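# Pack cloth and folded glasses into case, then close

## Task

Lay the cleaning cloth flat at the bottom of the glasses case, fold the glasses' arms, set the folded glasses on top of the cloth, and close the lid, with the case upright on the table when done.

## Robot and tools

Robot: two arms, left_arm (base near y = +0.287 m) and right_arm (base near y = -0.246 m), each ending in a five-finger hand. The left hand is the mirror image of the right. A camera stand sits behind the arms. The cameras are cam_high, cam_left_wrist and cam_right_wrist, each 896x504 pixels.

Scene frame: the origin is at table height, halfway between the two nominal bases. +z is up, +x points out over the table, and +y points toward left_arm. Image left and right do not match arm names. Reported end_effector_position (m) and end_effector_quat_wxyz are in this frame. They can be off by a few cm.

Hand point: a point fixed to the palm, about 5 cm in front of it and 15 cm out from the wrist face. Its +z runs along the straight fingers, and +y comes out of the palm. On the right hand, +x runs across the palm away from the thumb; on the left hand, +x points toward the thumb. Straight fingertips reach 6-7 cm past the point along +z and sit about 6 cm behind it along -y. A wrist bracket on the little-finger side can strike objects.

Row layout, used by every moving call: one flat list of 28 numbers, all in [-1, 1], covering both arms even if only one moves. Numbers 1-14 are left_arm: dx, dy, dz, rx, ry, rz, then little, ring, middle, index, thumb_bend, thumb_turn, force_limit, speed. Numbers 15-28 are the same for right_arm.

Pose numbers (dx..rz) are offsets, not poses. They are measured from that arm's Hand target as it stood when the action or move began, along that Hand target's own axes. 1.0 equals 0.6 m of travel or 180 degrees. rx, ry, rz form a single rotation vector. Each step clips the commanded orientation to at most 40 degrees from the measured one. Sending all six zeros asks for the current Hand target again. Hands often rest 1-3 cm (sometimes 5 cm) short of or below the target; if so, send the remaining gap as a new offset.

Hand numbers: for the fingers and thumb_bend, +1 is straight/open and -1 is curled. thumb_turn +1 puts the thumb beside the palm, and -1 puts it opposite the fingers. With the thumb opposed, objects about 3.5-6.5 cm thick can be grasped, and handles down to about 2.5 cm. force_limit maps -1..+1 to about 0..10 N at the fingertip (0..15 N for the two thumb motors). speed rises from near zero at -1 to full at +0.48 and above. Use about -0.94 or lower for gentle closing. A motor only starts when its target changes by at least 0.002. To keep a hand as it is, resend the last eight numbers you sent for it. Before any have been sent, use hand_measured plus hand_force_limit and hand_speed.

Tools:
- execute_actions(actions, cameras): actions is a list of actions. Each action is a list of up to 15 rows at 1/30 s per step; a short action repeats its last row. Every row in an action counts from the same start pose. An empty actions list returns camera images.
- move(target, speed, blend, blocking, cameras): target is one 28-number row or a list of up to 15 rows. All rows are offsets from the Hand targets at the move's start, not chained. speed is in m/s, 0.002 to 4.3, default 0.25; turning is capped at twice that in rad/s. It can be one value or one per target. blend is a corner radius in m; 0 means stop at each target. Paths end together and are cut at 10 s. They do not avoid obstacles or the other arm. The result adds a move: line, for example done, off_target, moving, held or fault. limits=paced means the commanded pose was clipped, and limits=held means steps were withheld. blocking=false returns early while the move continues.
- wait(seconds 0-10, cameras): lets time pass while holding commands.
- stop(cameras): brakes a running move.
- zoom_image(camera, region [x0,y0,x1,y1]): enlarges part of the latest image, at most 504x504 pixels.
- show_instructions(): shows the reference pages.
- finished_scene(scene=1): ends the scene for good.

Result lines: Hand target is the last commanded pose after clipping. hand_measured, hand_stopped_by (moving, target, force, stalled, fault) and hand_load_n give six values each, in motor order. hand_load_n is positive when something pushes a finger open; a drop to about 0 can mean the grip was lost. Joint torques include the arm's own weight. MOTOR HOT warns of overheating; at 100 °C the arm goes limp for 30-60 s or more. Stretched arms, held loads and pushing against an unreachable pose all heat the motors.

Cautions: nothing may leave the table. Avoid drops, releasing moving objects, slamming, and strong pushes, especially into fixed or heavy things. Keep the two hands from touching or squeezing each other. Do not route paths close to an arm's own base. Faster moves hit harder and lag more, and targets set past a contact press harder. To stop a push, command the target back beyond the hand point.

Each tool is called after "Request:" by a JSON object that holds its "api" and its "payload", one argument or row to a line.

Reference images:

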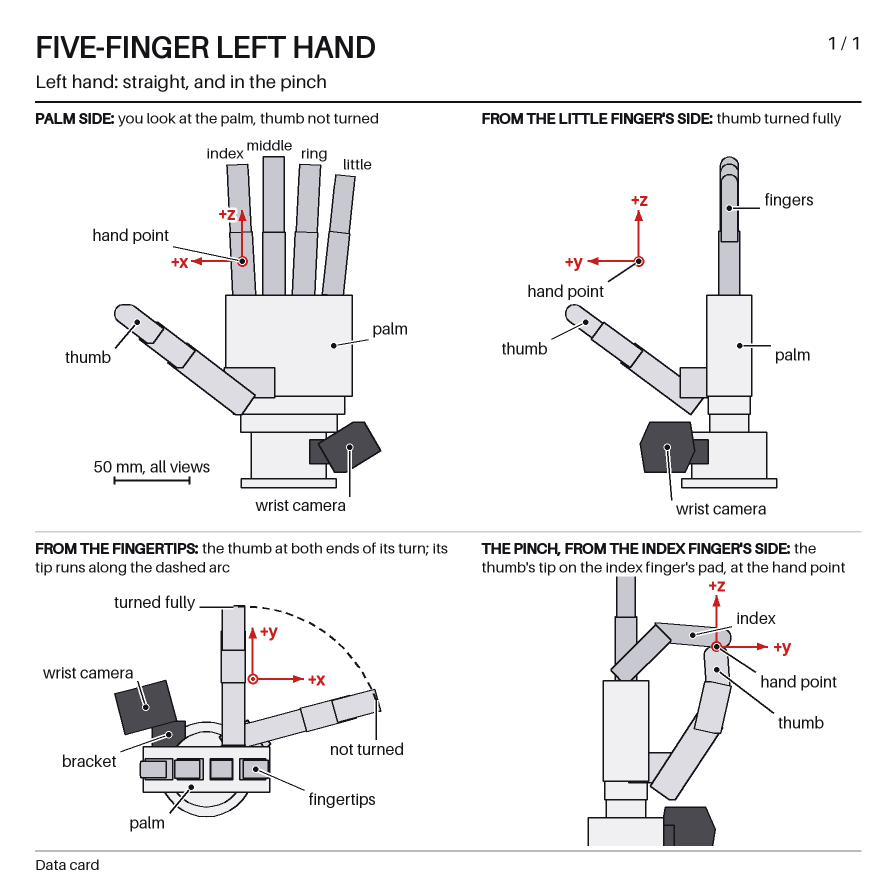

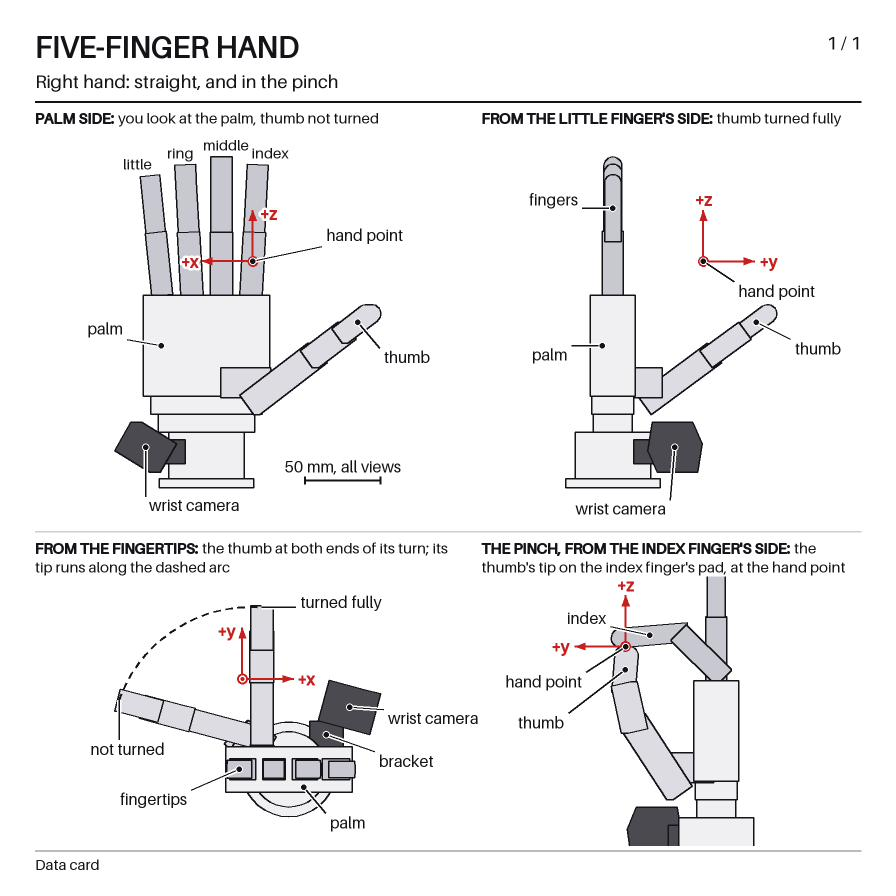

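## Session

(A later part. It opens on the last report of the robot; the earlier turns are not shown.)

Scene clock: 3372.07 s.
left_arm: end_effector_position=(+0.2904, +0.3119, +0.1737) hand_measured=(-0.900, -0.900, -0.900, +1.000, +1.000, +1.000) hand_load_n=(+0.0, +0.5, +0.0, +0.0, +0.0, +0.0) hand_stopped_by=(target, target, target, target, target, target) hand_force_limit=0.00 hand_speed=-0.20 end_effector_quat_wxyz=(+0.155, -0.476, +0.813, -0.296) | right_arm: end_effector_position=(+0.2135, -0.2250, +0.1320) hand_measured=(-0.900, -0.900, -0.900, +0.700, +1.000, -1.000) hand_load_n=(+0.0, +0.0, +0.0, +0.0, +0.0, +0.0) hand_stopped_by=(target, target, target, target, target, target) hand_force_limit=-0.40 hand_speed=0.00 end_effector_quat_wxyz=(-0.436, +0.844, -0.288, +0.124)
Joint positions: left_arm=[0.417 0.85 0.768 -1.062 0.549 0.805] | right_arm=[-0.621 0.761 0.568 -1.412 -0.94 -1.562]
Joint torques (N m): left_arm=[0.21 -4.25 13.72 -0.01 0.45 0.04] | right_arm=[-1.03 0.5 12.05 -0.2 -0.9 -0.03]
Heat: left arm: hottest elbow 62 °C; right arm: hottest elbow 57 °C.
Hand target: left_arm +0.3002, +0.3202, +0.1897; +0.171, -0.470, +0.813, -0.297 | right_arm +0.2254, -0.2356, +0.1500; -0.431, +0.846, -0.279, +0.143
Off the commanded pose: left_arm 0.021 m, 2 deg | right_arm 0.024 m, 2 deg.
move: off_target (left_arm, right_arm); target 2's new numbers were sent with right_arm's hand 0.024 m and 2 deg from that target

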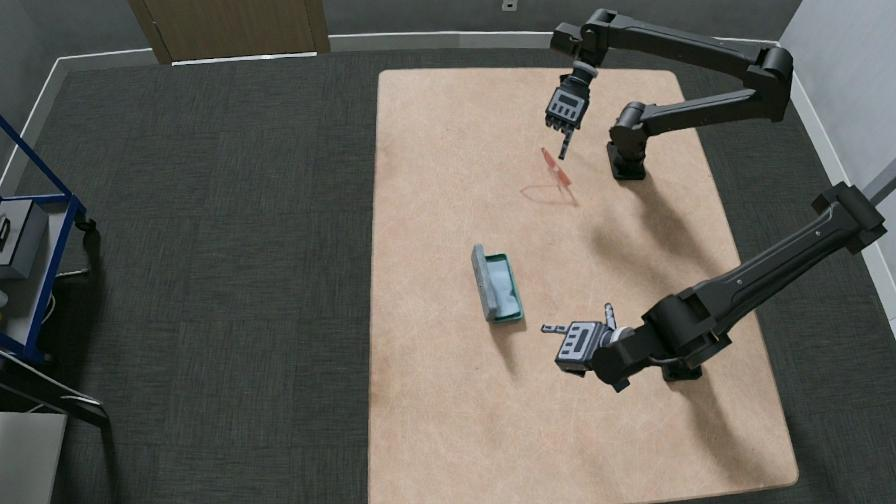

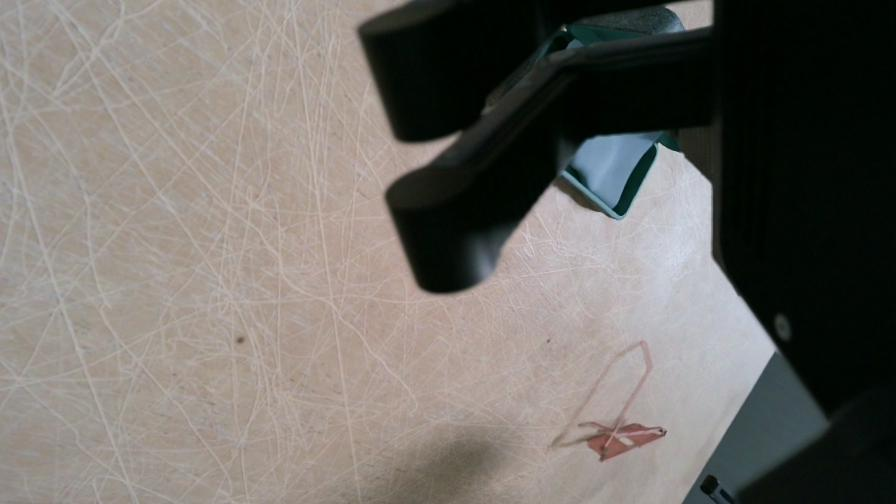

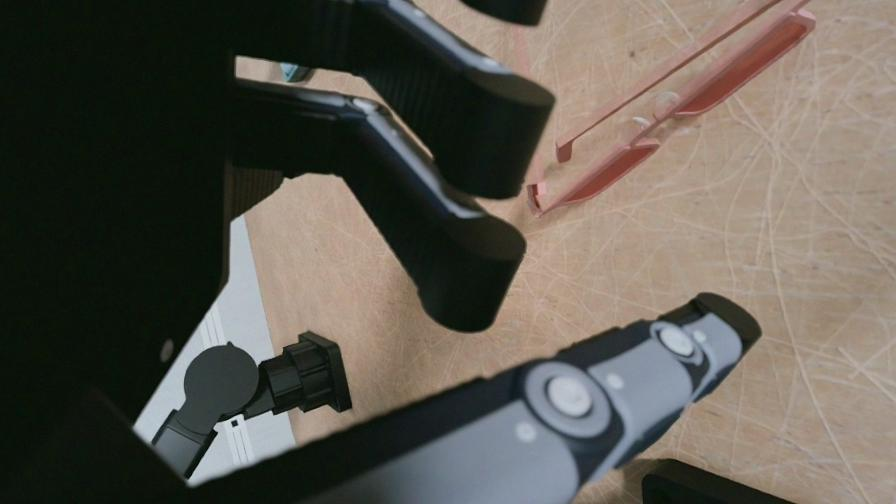

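Request:
{"api": "move", "payload": {
  "target": [0,0,0,0,0,0, -0.9,-0.9,-0.9,1,1,1, 0,-0.2, -0.0502,0.0025,0.1242,0,0.0202,0.0147, -0.9,-0.9,-0.1,0.55,1,-1, -0.4,0],
  "speed": 0.1,
  "cameras": ["all"]
}}

Request:
{"api": "zoom_image", "payload": {
  "camera": "cam_high",
  "region": [500, 110, 620, 220]
}}

Request:
{"api": "zoom_image", "payload": {
  "camera": "cam_left_wrist",
  "region": [520, 300, 800, 500]
}}

Scene clock: 3472.77 s.
left_arm: end_effector_position=(+0.2904, +0.3119, +0.1737) hand_measured=(-0.900, -0.900, -0.900, +1.000, +1.000, +1.000) hand_load_n=(+0.0, +0.0, +0.0, +0.0, +0.0, +0.0) hand_stopped_by=(target, target, target, target, target, target) hand_force_limit=0.00 hand_speed=-0.20 end_effector_quat_wxyz=(+0.155, -0.476, +0.813, -0.296) | right_arm: end_effector_position=(+0.2370, -0.1718, +0.1076) hand_measured=(-0.900, -0.900, -0.100, +0.550, +1.000, -1.000) hand_load_n=(+0.0, +0.0, +0.5, +0.0, +0.0, +0.0) hand_stopped_by=(target, target, target, target, target, target) hand_force_limit=-0.40 hand_speed=0.00 end_effector_quat_wxyz=(-0.424, +0.835, -0.313, +0.157)
Joint positions: left_arm=[0.417 0.85 0.768 -1.062 0.549 0.805] | right_arm=[-0.242 0.539 0.41 -0.895 -0.808 -0.868]
Joint torques (N m): left_arm=[0.21 -4.48 13.75 -0.02 0.43 0.05] | right_arm=[0.03 0.56 8.01 1.89 -0.53 0.17]
Heat: left arm: hottest elbow 62 °C; right arm: hottest elbow 58 °C.
Hand target: left_arm +0.3002, +0.3202, +0.1897; +0.171, -0.470, +0.813, -0.297 | right_arm +0.2366, -0.1699, +0.1049; -0.425, +0.835, -0.312, +0.160
Off the commanded pose: left_arm 0.021 m, 2 deg | right_arm 0.003 m, 0 deg.
move: off_target (left_arm)

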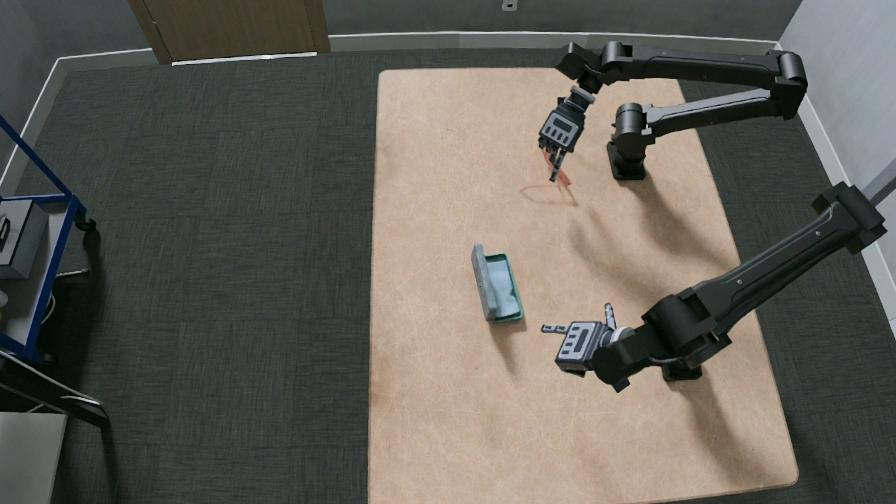

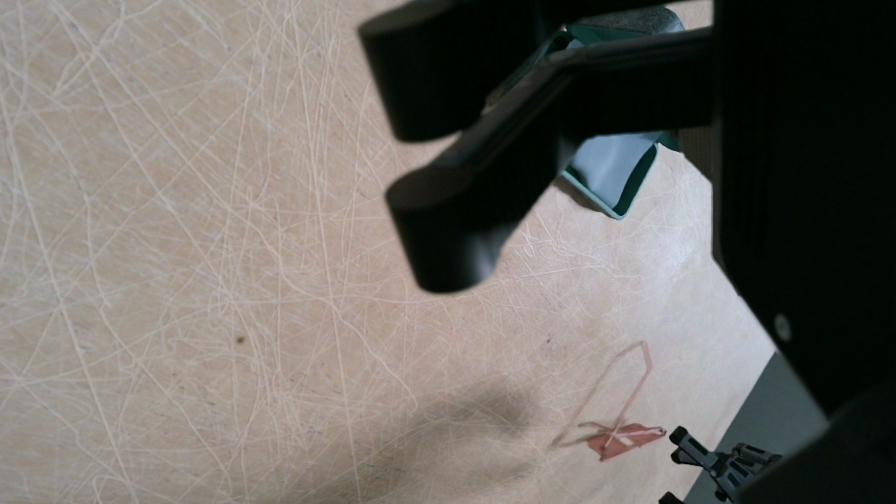

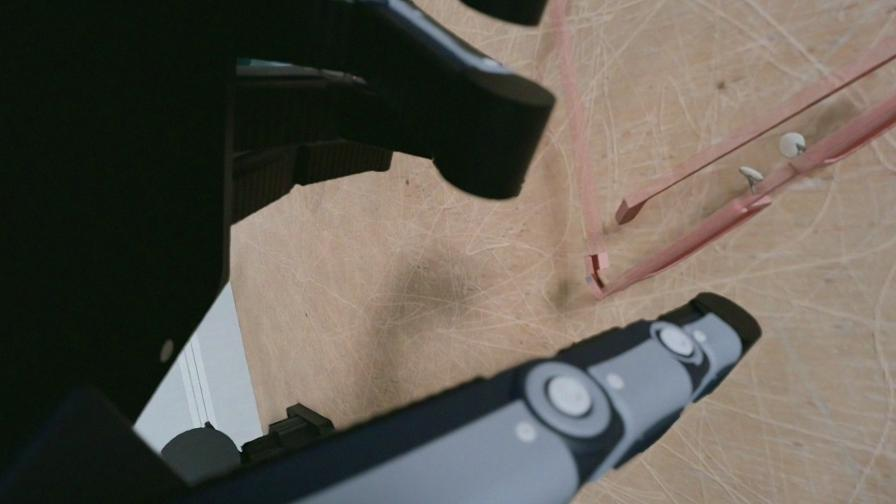

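Scaled by 4.200 from the camera's 896x504 image, which has a finer 1280x720 frame.

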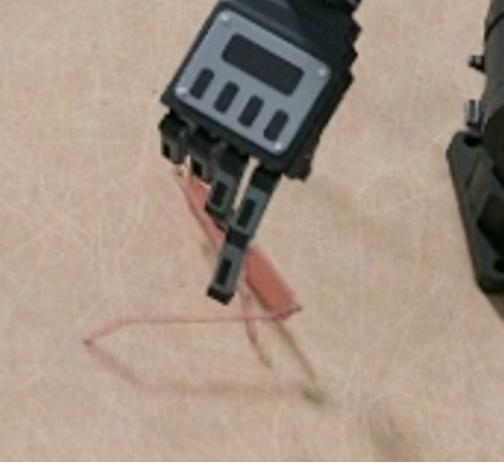

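Scaled by 1.800 from the camera's 896x504 image, which has a finer 1280x720 frame.

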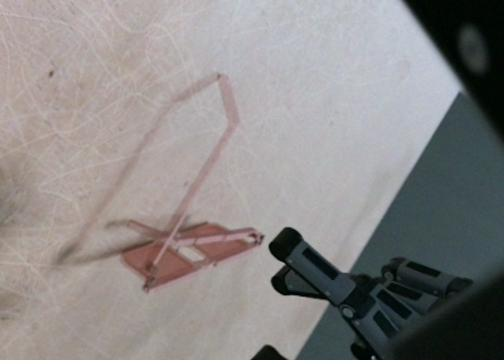

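Request:
{"api": "move", "payload": {
  "target": [0,0,0,0,0,0, -0.9,-0.9,-0.9,1,1,1, 0,-0.2, 0.0027,0.0820,0.0670,0,0,0, -0.9,-0.9,-0.1,0.55,1,-1, -0.4,0],
  "speed": 0.08,
  "cameras": ["all"]
}}

Request:
{"api": "zoom_image", "payload": {
  "camera": "cam_high",
  "region": [500, 110, 620, 220]
}}

Request:
{"api": "zoom_image", "payload": {
  "camera": "cam_left_wrist",
  "region": [520, 300, 800, 500]
}}

Scene clock: 3492.30 s.
left_arm: end_effector_position=(+0.2904, +0.3119, +0.1737) hand_measured=(-0.900, -0.900, -0.900, +1.000, +1.000, +1.000) hand_load_n=(+0.0, +0.0, +0.0, +0.0, +0.0, +0.0) hand_stopped_by=(target, target, target, target, target, target) hand_force_limit=0.00 hand_speed=-0.20 end_effector_quat_wxyz=(+0.155, -0.476, +0.813, -0.296) | right_arm: end_effector_position=(+0.2423, -0.1708, +0.0470) hand_measured=(-0.900, -0.900, -0.100, +0.550, +1.000, -1.000) hand_load_n=(+0.0, +0.0, +0.0, +0.0, +0.0, +0.0) hand_stopped_by=(target, target, target, target, target, target) hand_force_limit=-0.40 hand_speed=0.00 end_effector_quat_wxyz=(-0.425, +0.835, -0.309, +0.166)
Joint positions: left_arm=[0.417 0.85 0.768 -1.062 0.549 0.805] | right_arm=[-0.227 0.618 0.26 -0.635 -0.799 -0.849]
Joint torques (N m): left_arm=[0.32 -4.25 13.76 -0.05 0.43 0.05] | right_arm=[0.09 1.49 7.6 1.99 -0.53 0.16]
Heat: left arm: hottest elbow 62 °C; right arm: hottest elbow 56 °C.
Hand target: left_arm +0.3002, +0.3202, +0.1897; +0.171, -0.470, +0.813, -0.297 | right_arm +0.2403, -0.1683, +0.0415; -0.425, +0.835, -0.312, +0.160
Off the commanded pose: left_arm 0.021 m, 2 deg | right_arm 0.006 m, 1 deg.
move: off_target (left_arm)

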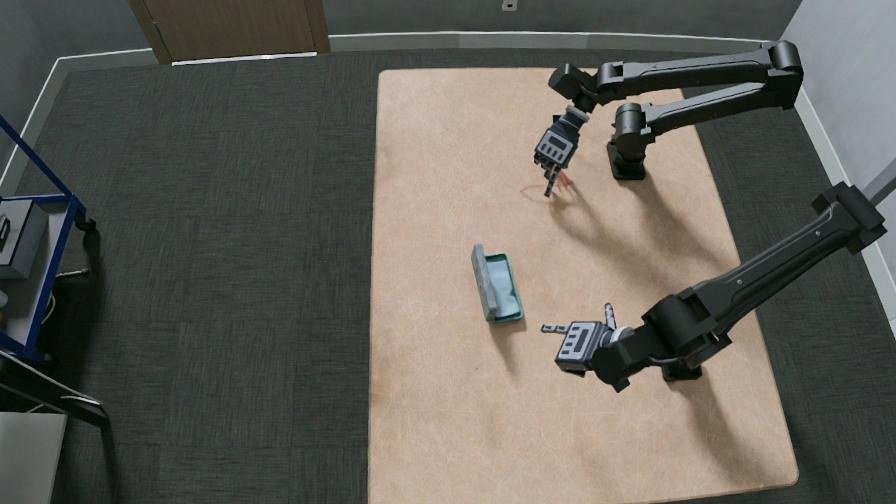

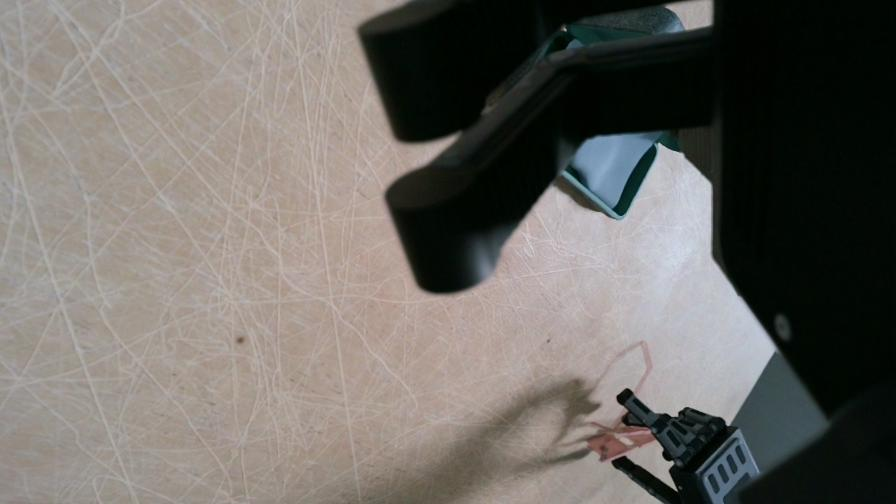

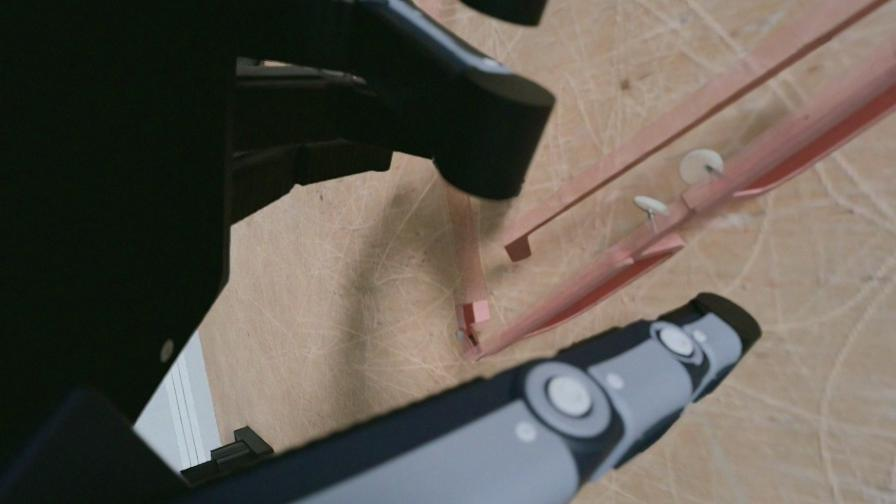

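Scaled by 4.200 from the camera's 896x504 image, which has a finer 1280x720 frame.

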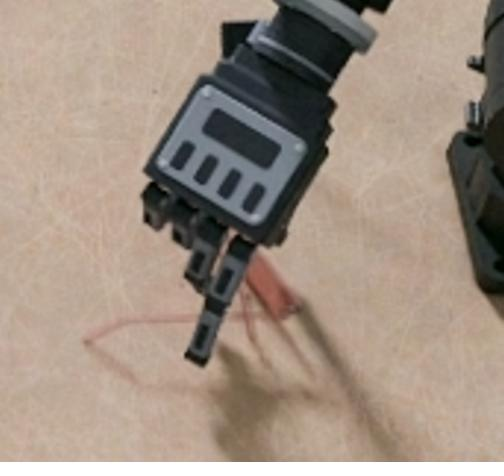

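Scaled by 1.800 from the camera's 896x504 image, which has a finer 1280x720 frame.

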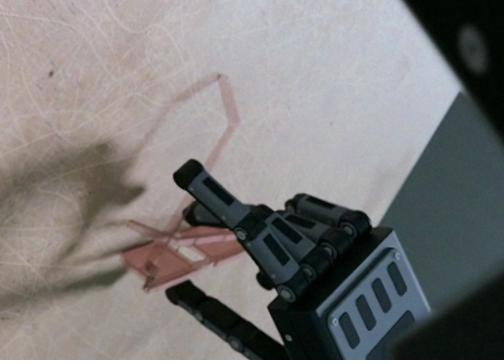

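Request:
{"api": "move", "payload": {
  "target": [0,0,0,0,0,0, -0.9,-0.9,-0.9,1,1,1, 0,-0.2, 0,0,0,0,0,0, -0.9,-0.9,-0.45,0.55,0.6,-1, -0.5,-0.85],
  "speed": 0.08,
  "cameras": ["all"]
}}

Request:
{"api": "zoom_image", "payload": {
  "camera": "cam_high",
  "region": [500, 110, 620, 220]
}}

Request:
{"api": "zoom_image", "payload": {
  "camera": "cam_left_wrist",
  "region": [520, 300, 800, 500]
}}

Scene clock: 3512.87 s.
left_arm: end_effector_position=(+0.2904, +0.3119, +0.1737) hand_measured=(-0.900, -0.900, -0.900, +1.000, +1.000, +1.000) hand_load_n=(+0.0, +0.0, +0.0, +0.0, +0.0, +0.0) hand_stopped_by=(target, target, target, target, target, target) hand_force_limit=0.00 hand_speed=-0.20 end_effector_quat_wxyz=(+0.155, -0.476, +0.813, -0.296) | right_arm: end_effector_position=(+0.2423, -0.1708, +0.0469) hand_measured=(-0.900, -0.900, -0.450, +0.550, +0.600, -1.000) hand_load_n=(+0.0, +0.0, +0.0, +0.0, +0.0, +0.0) hand_stopped_by=(target, target, target, target, target, target) hand_force_limit=-0.50 hand_speed=-0.85 end_effector_quat_wxyz=(-0.425, +0.835, -0.309, +0.166)
Joint positions: left_arm=[0.417 0.85 0.768 -1.062 0.549 0.805] | right_arm=[-0.227 0.618 0.26 -0.635 -0.799 -0.848]
Joint torques (N m): left_arm=[0.5 -4.19 13.74 -0.05 0.44 0.06] | right_arm=[-0.03 1.55 7.56 1.98 -0.53 0.17]
Heat: left arm: hottest elbow 62 °C; right arm: hottest elbow 56 °C.
Hand target: left_arm +0.3002, +0.3202, +0.1897; +0.171, -0.470, +0.813, -0.297 | right_arm +0.2402, -0.1684, +0.0415; -0.425, +0.835, -0.312, +0.160
Off the commanded pose: left_arm 0.021 m, 2 deg | right_arm 0.006 m, 1 deg.
move: off_target (left_arm)

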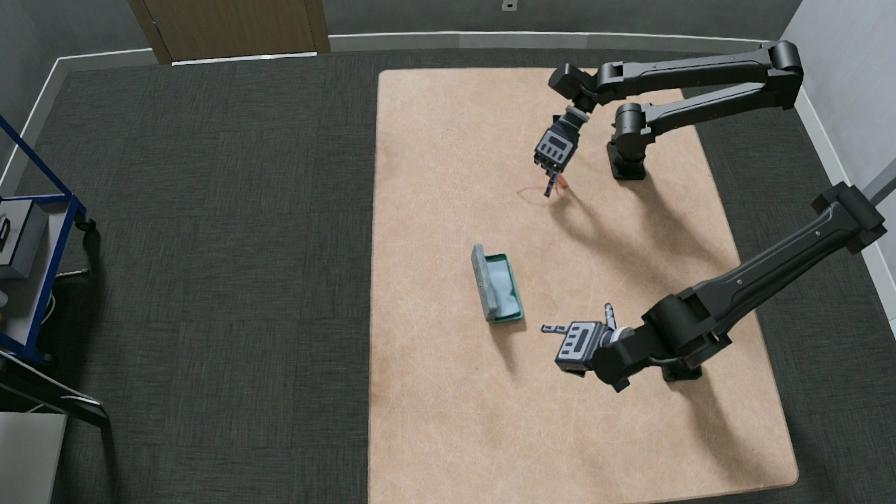

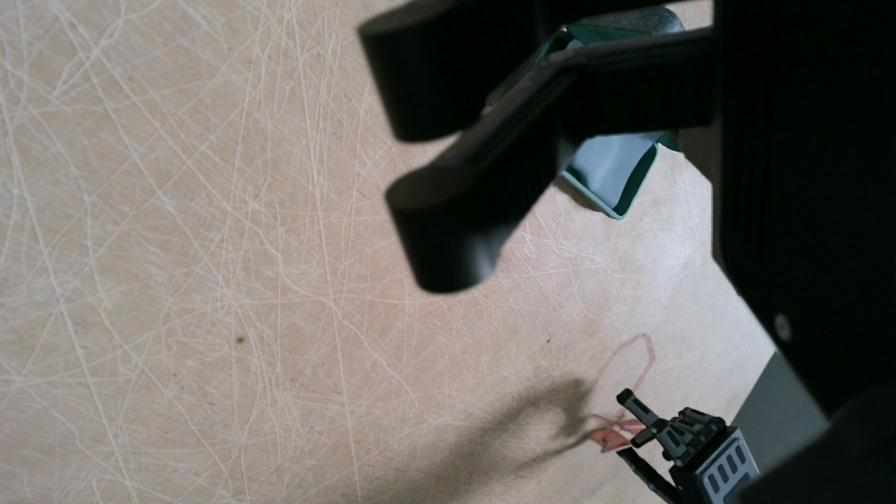

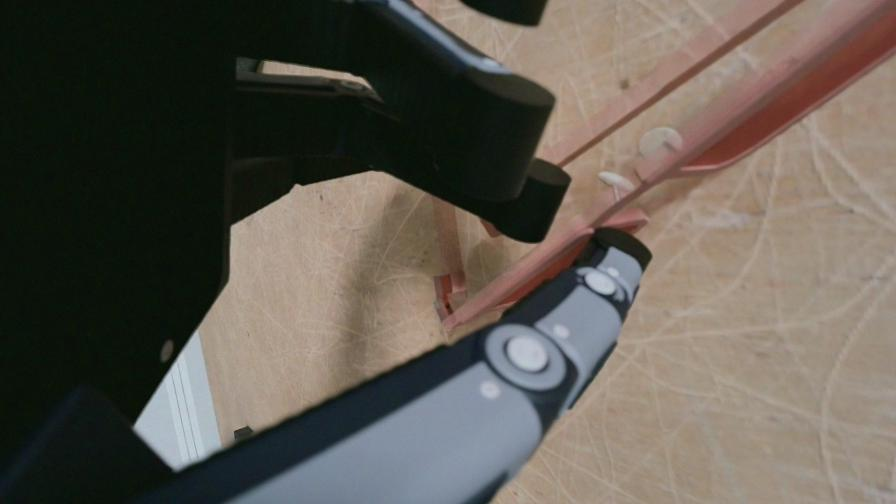

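Scaled by 4.200 from the camera's 896x504 image, which has a finer 1280x720 frame.

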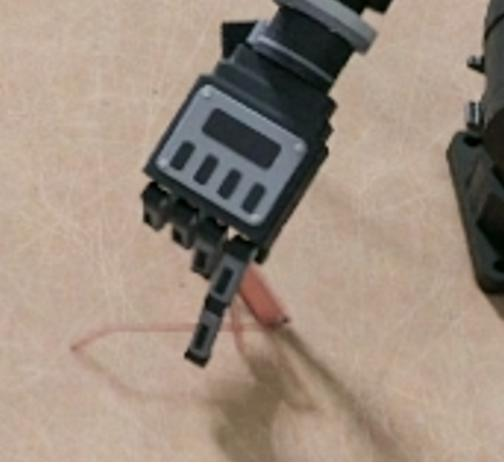

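Scaled by 1.800 from the camera's 896x504 image, which has a finer 1280x720 frame.

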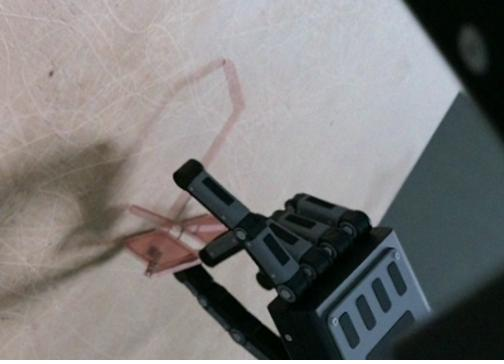

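Request:
{"api": "move", "payload": {
  "target": [0,0,0,0,0,0, -0.9,-0.9,-0.9,1,1,1, 0,-0.2, 0,0,0,0,0,0, -0.9,-0.9,-0.45,0.55,0.3,-1, -0.5,-0.88],
  "speed": 0.08,
  "cameras": ["all"]
}}

Request:
{"api": "zoom_image", "payload": {
  "camera": "cam_high",
  "region": [500, 110, 620, 220]
}}

Request:
{"api": "zoom_image", "payload": {
  "camera": "cam_left_wrist",
  "region": [520, 300, 800, 500]
}}

Scene clock: 3525.50 s.
left_arm: end_effector_position=(+0.2904, +0.3119, +0.1737) hand_measured=(-0.900, -0.900, -0.900, +1.000, +1.000, +1.000) hand_load_n=(+0.0, +0.0, +0.0, +0.0, +0.0, -0.5) hand_stopped_by=(target, target, target, target, target, target) hand_force_limit=0.00 hand_speed=-0.20 end_effector_quat_wxyz=(+0.155, -0.476, +0.813, -0.296) | right_arm: end_effector_position=(+0.2425, -0.1707, +0.0470) hand_measured=(-0.900, -0.900, -0.450, +0.550, +0.516, -1.000) hand_load_n=(+0.0, +0.0, -0.5, +0.0, +3.0, +1.0) hand_stopped_by=(target, target, target, target, force, target) hand_force_limit=-0.50 hand_speed=-0.88 end_effector_quat_wxyz=(-0.425, +0.834, -0.310, +0.166)
Joint positions: left_arm=[0.417 0.85 0.768 -1.062 0.549 0.805] | right_arm=[-0.227 0.618 0.26 -0.634 -0.799 -0.846]
Joint torques (N m): left_arm=[0.32 -4.66 13.79 -0.06 0.43 0.06] | right_arm=[0.09 1.55 7.57 1.92 -0.53 0.15]
Heat: left arm: hottest elbow 62 °C; right arm: hottest elbow 55 °C.
Hand target: left_arm +0.3002, +0.3202, +0.1897; +0.171, -0.470, +0.813, -0.297 | right_arm +0.2402, -0.1684, +0.0415; -0.425, +0.835, -0.312, +0.160
Off the commanded pose: left_arm 0.021 m, 2 deg | right_arm 0.006 m, 1 deg.
move: off_target (left_arm)

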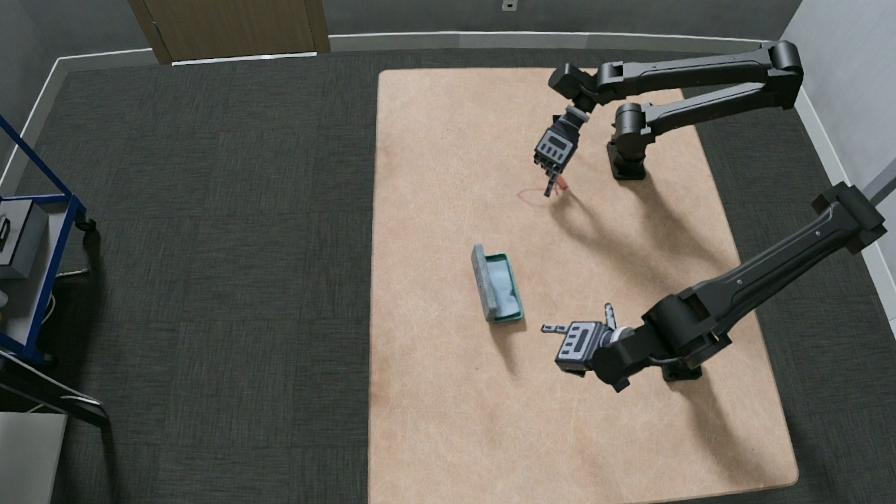

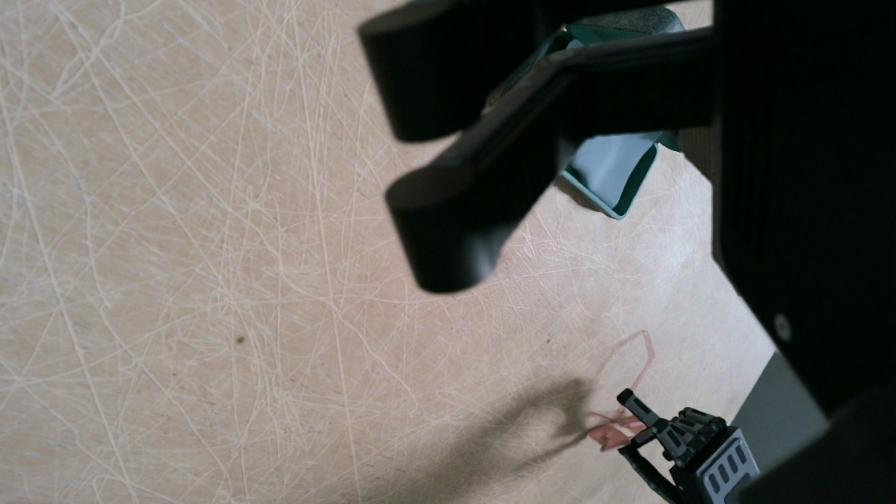

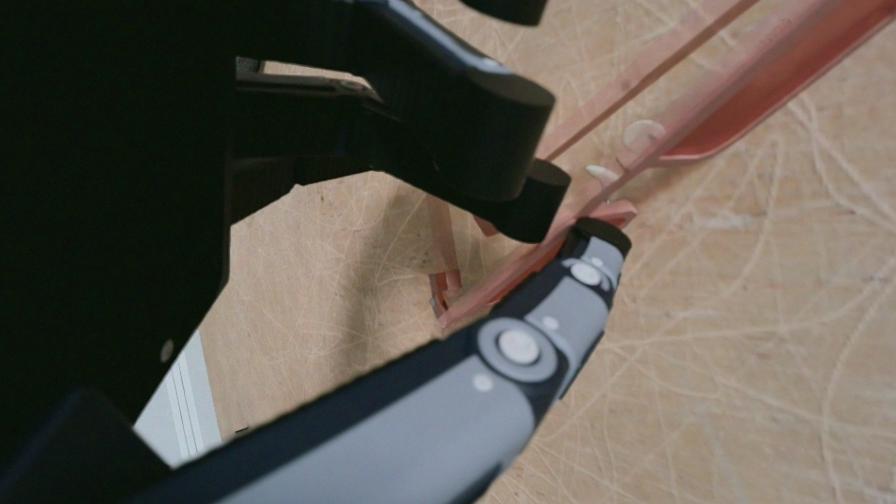

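Scaled by 4.200 from the camera's 896x504 image, which has a finer 1280x720 frame.

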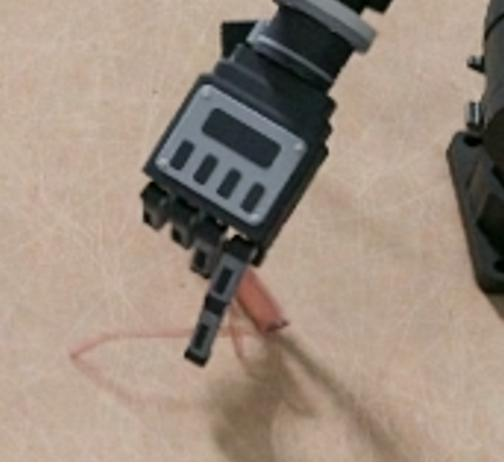

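Scaled by 1.800 from the camera's 896x504 image, which has a finer 1280x720 frame.

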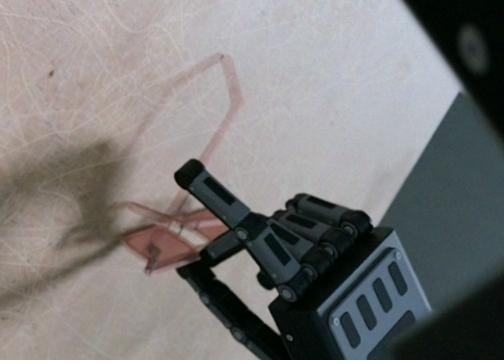

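Request:
{"api": "move", "payload": {
  "target": [0,0,0,0,0,0, -0.9,-0.9,-0.9,1,1,1, 0,-0.2, 0,0,0,0,0,0, -0.9,-0.9,-0.45,0.2,0.3,-1, -0.5,-0.88],
  "speed": 0.08,
  "cameras": ["all"]
}}

Request:
{"api": "zoom_image", "payload": {
  "camera": "cam_high",
  "region": [500, 110, 620, 220]
}}

Request:
{"api": "zoom_image", "payload": {
  "camera": "cam_left_wrist",
  "region": [520, 300, 800, 500]
}}

Scene clock: 3542.30 s.
left_arm: end_effector_position=(+0.2904, +0.3119, +0.1737) hand_measured=(-0.900, -0.900, -0.900, +1.000, +1.000, +1.000) hand_load_n=(+0.0, +0.0, +0.0, +0.0, +0.0, +0.0) hand_stopped_by=(target, target, target, target, target, target) hand_force_limit=0.00 hand_speed=-0.20 end_effector_quat_wxyz=(+0.155, -0.476, +0.813, -0.296) | right_arm: end_effector_position=(+0.2424, -0.1707, +0.0470) hand_measured=(-0.900, -0.900, -0.450, +0.200, +0.516, -1.000) hand_load_n=(+0.0, +0.0, -0.5, +0.0, +2.0, -0.5) hand_stopped_by=(target, target, target, target, force, target) hand_force_limit=-0.50 hand_speed=-0.88 end_effector_quat_wxyz=(-0.425, +0.834, -0.310, +0.165)
Joint positions: left_arm=[0.417 0.85 0.768 -1.062 0.549 0.805] | right_arm=[-0.227 0.618 0.26 -0.634 -0.799 -0.846]
Joint torques (N m): left_arm=[0.62 -4.54 13.78 -0.05 0.41 0.04] | right_arm=[0.03 1.61 7.58 1.96 -0.52 0.14]
Heat: left arm: hottest elbow 62 °C; right arm: hottest elbow 55 °C.
Hand target: left_arm +0.3002, +0.3202, +0.1897; +0.171, -0.470, +0.813, -0.297 | right_arm +0.2402, -0.1684, +0.0415; -0.425, +0.835, -0.312, +0.160
Off the commanded pose: left_arm 0.021 m, 2 deg | right_arm 0.006 m, 1 deg.
move: off_target (left_arm)

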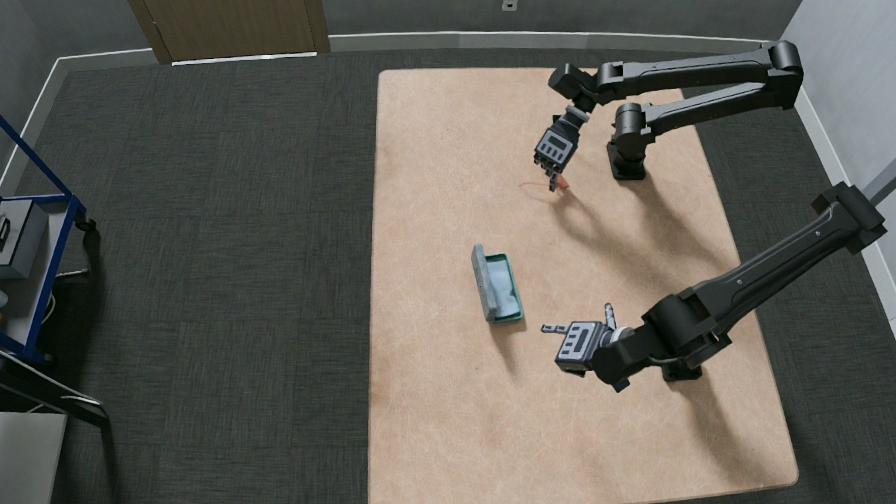

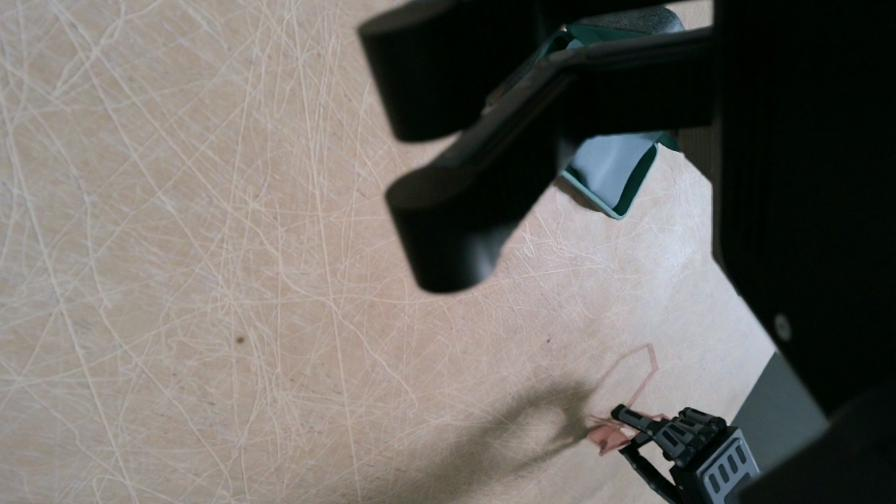

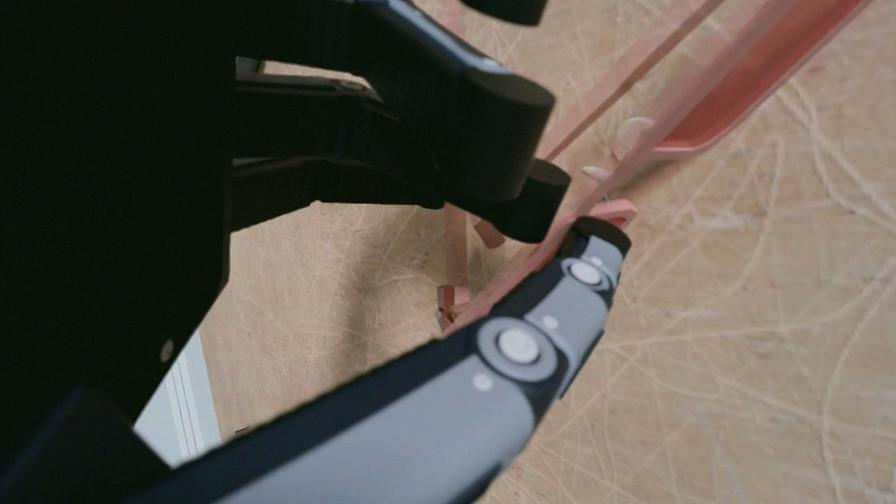

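Scaled by 4.200 from the camera's 896x504 image, which has a finer 1280x720 frame.

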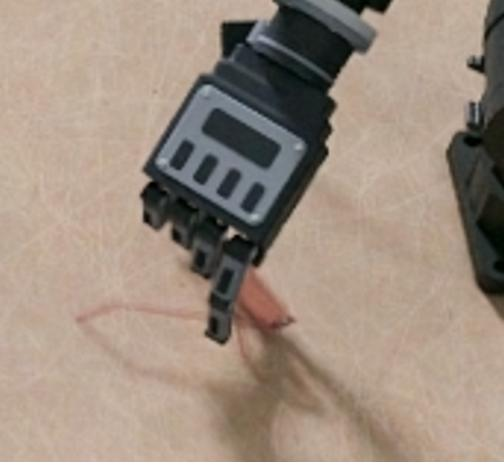

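Scaled by 1.800 from the camera's 896x504 image, which has a finer 1280x720 frame.

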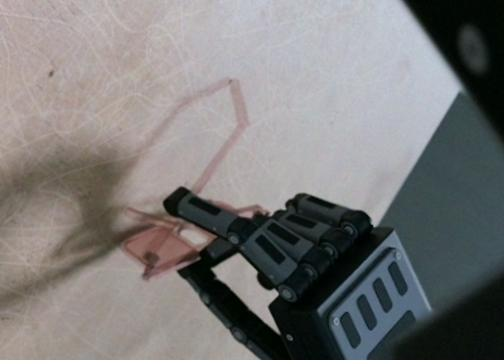

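Request:
{"api": "move", "payload": {
  "target": [0,0,0,0,0,0, -0.9,-0.9,-0.9,1,1,1, 0,-0.2, 0,0,0,0,0,0, -0.9,-0.9,-0.45,-0.05,0.3,-1, -0.5,-0.88],
  "speed": 0.08,
  "cameras": ["all"]
}}

Request:
{"api": "zoom_image", "payload": {
  "camera": "cam_high",
  "region": [500, 110, 620, 220]
}}

Request:
{"api": "zoom_image", "payload": {
  "camera": "cam_left_wrist",
  "region": [520, 300, 800, 500]
}}

Scene clock: 3552.90 s.
left_arm: end_effector_position=(+0.2904, +0.3119, +0.1737) hand_measured=(-0.900, -0.900, -0.900, +1.000, +1.000, +1.000) hand_load_n=(+0.0, +0.0, +0.0, +0.0, +0.0, +0.0) hand_stopped_by=(target, target, target, target, target, target) hand_force_limit=0.00 hand_speed=-0.20 end_effector_quat_wxyz=(+0.155, -0.476, +0.813, -0.296) | right_arm: end_effector_position=(+0.2424, -0.1707, +0.0470) hand_measured=(-0.900, -0.900, -0.450, -0.050, +0.516, -1.000) hand_load_n=(+0.0, +0.0, -1.0, +0.5, +2.5, -0.5) hand_stopped_by=(target, target, target, target, force, target) hand_force_limit=-0.50 hand_speed=-0.88 end_effector_quat_wxyz=(-0.425, +0.834, -0.310, +0.165)
Joint positions: left_arm=[0.417 0.85 0.768 -1.062 0.549 0.805] | right_arm=[-0.227 0.618 0.26 -0.634 -0.799 -0.846]
Joint torques (N m): left_arm=[0.21 -4.66 13.74 -0.05 0.44 0.07] | right_arm=[0.03 1.49 7.57 1.92 -0.53 0.14]
Heat: left arm: hottest elbow 63 °C; right arm: hottest elbow 54 °C.
Hand target: left_arm +0.3002, +0.3202, +0.1897; +0.171, -0.470, +0.813, -0.297 | right_arm +0.2402, -0.1684, +0.0415; -0.425, +0.835, -0.312, +0.160
Off the commanded pose: left_arm 0.021 m, 2 deg | right_arm 0.006 m, 1 deg.
move: off_target (left_arm)

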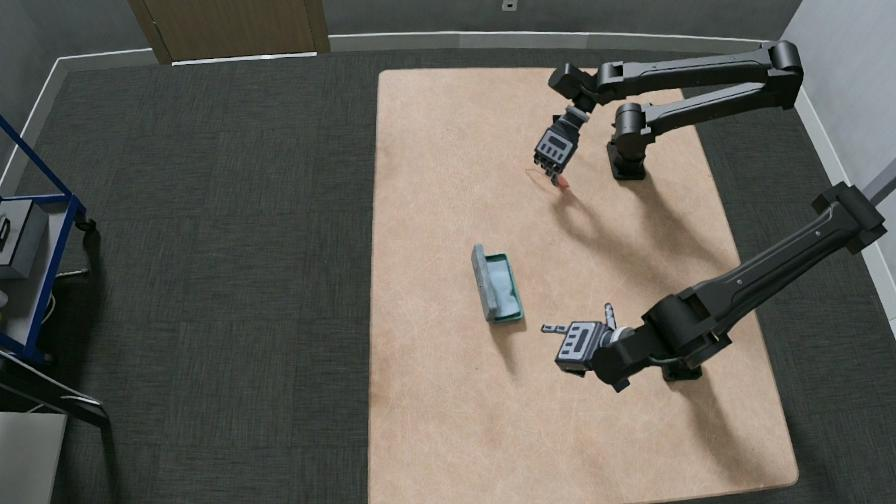

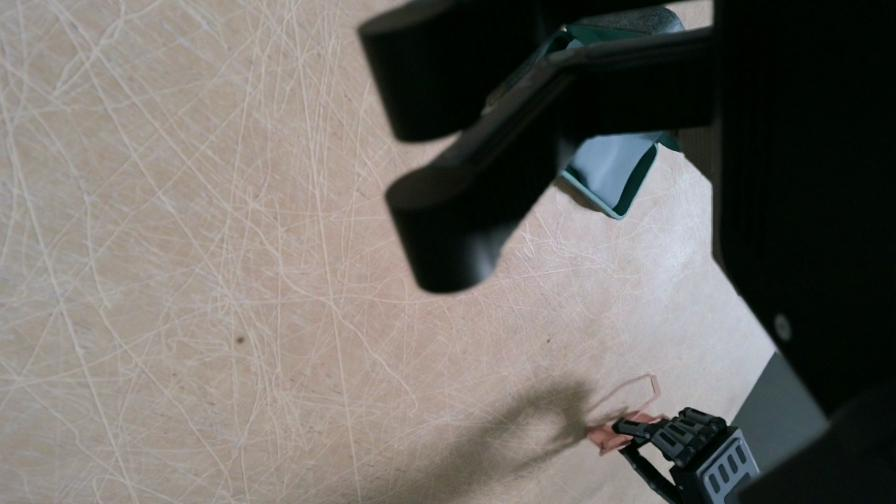

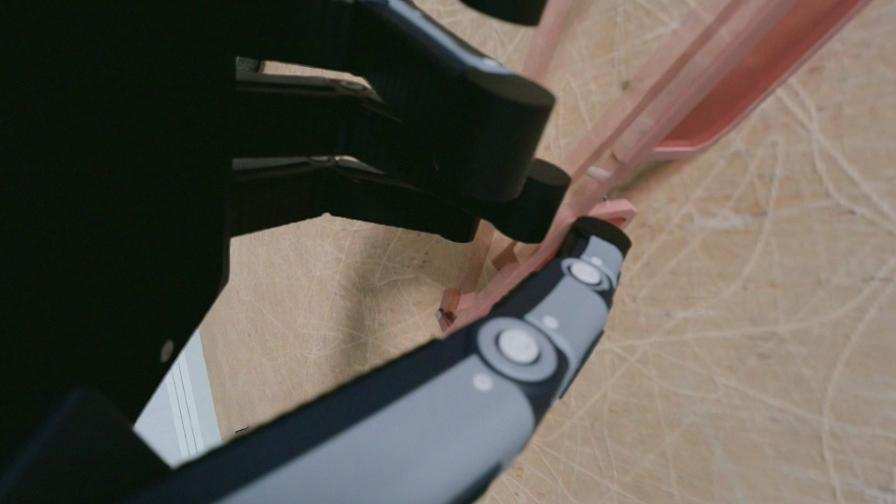

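Scaled by 4.200 from the camera's 896x504 image, which has a finer 1280x720 frame.

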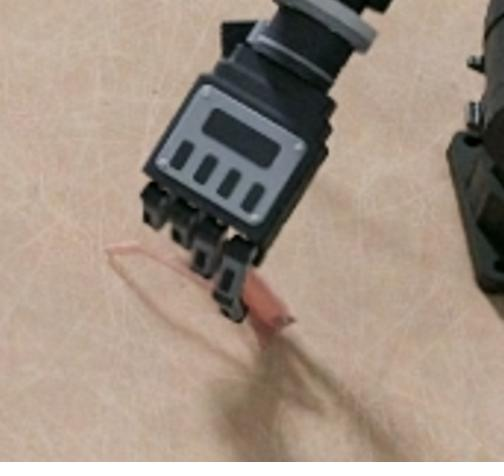

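Scaled by 1.800 from the camera's 896x504 image, which has a finer 1280x720 frame.

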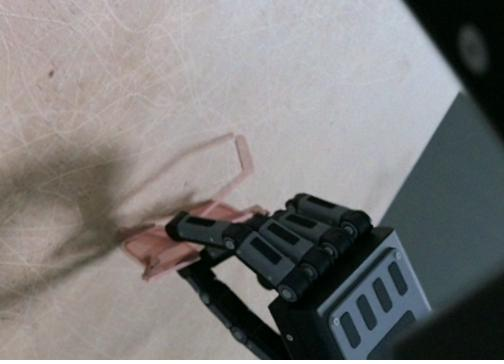

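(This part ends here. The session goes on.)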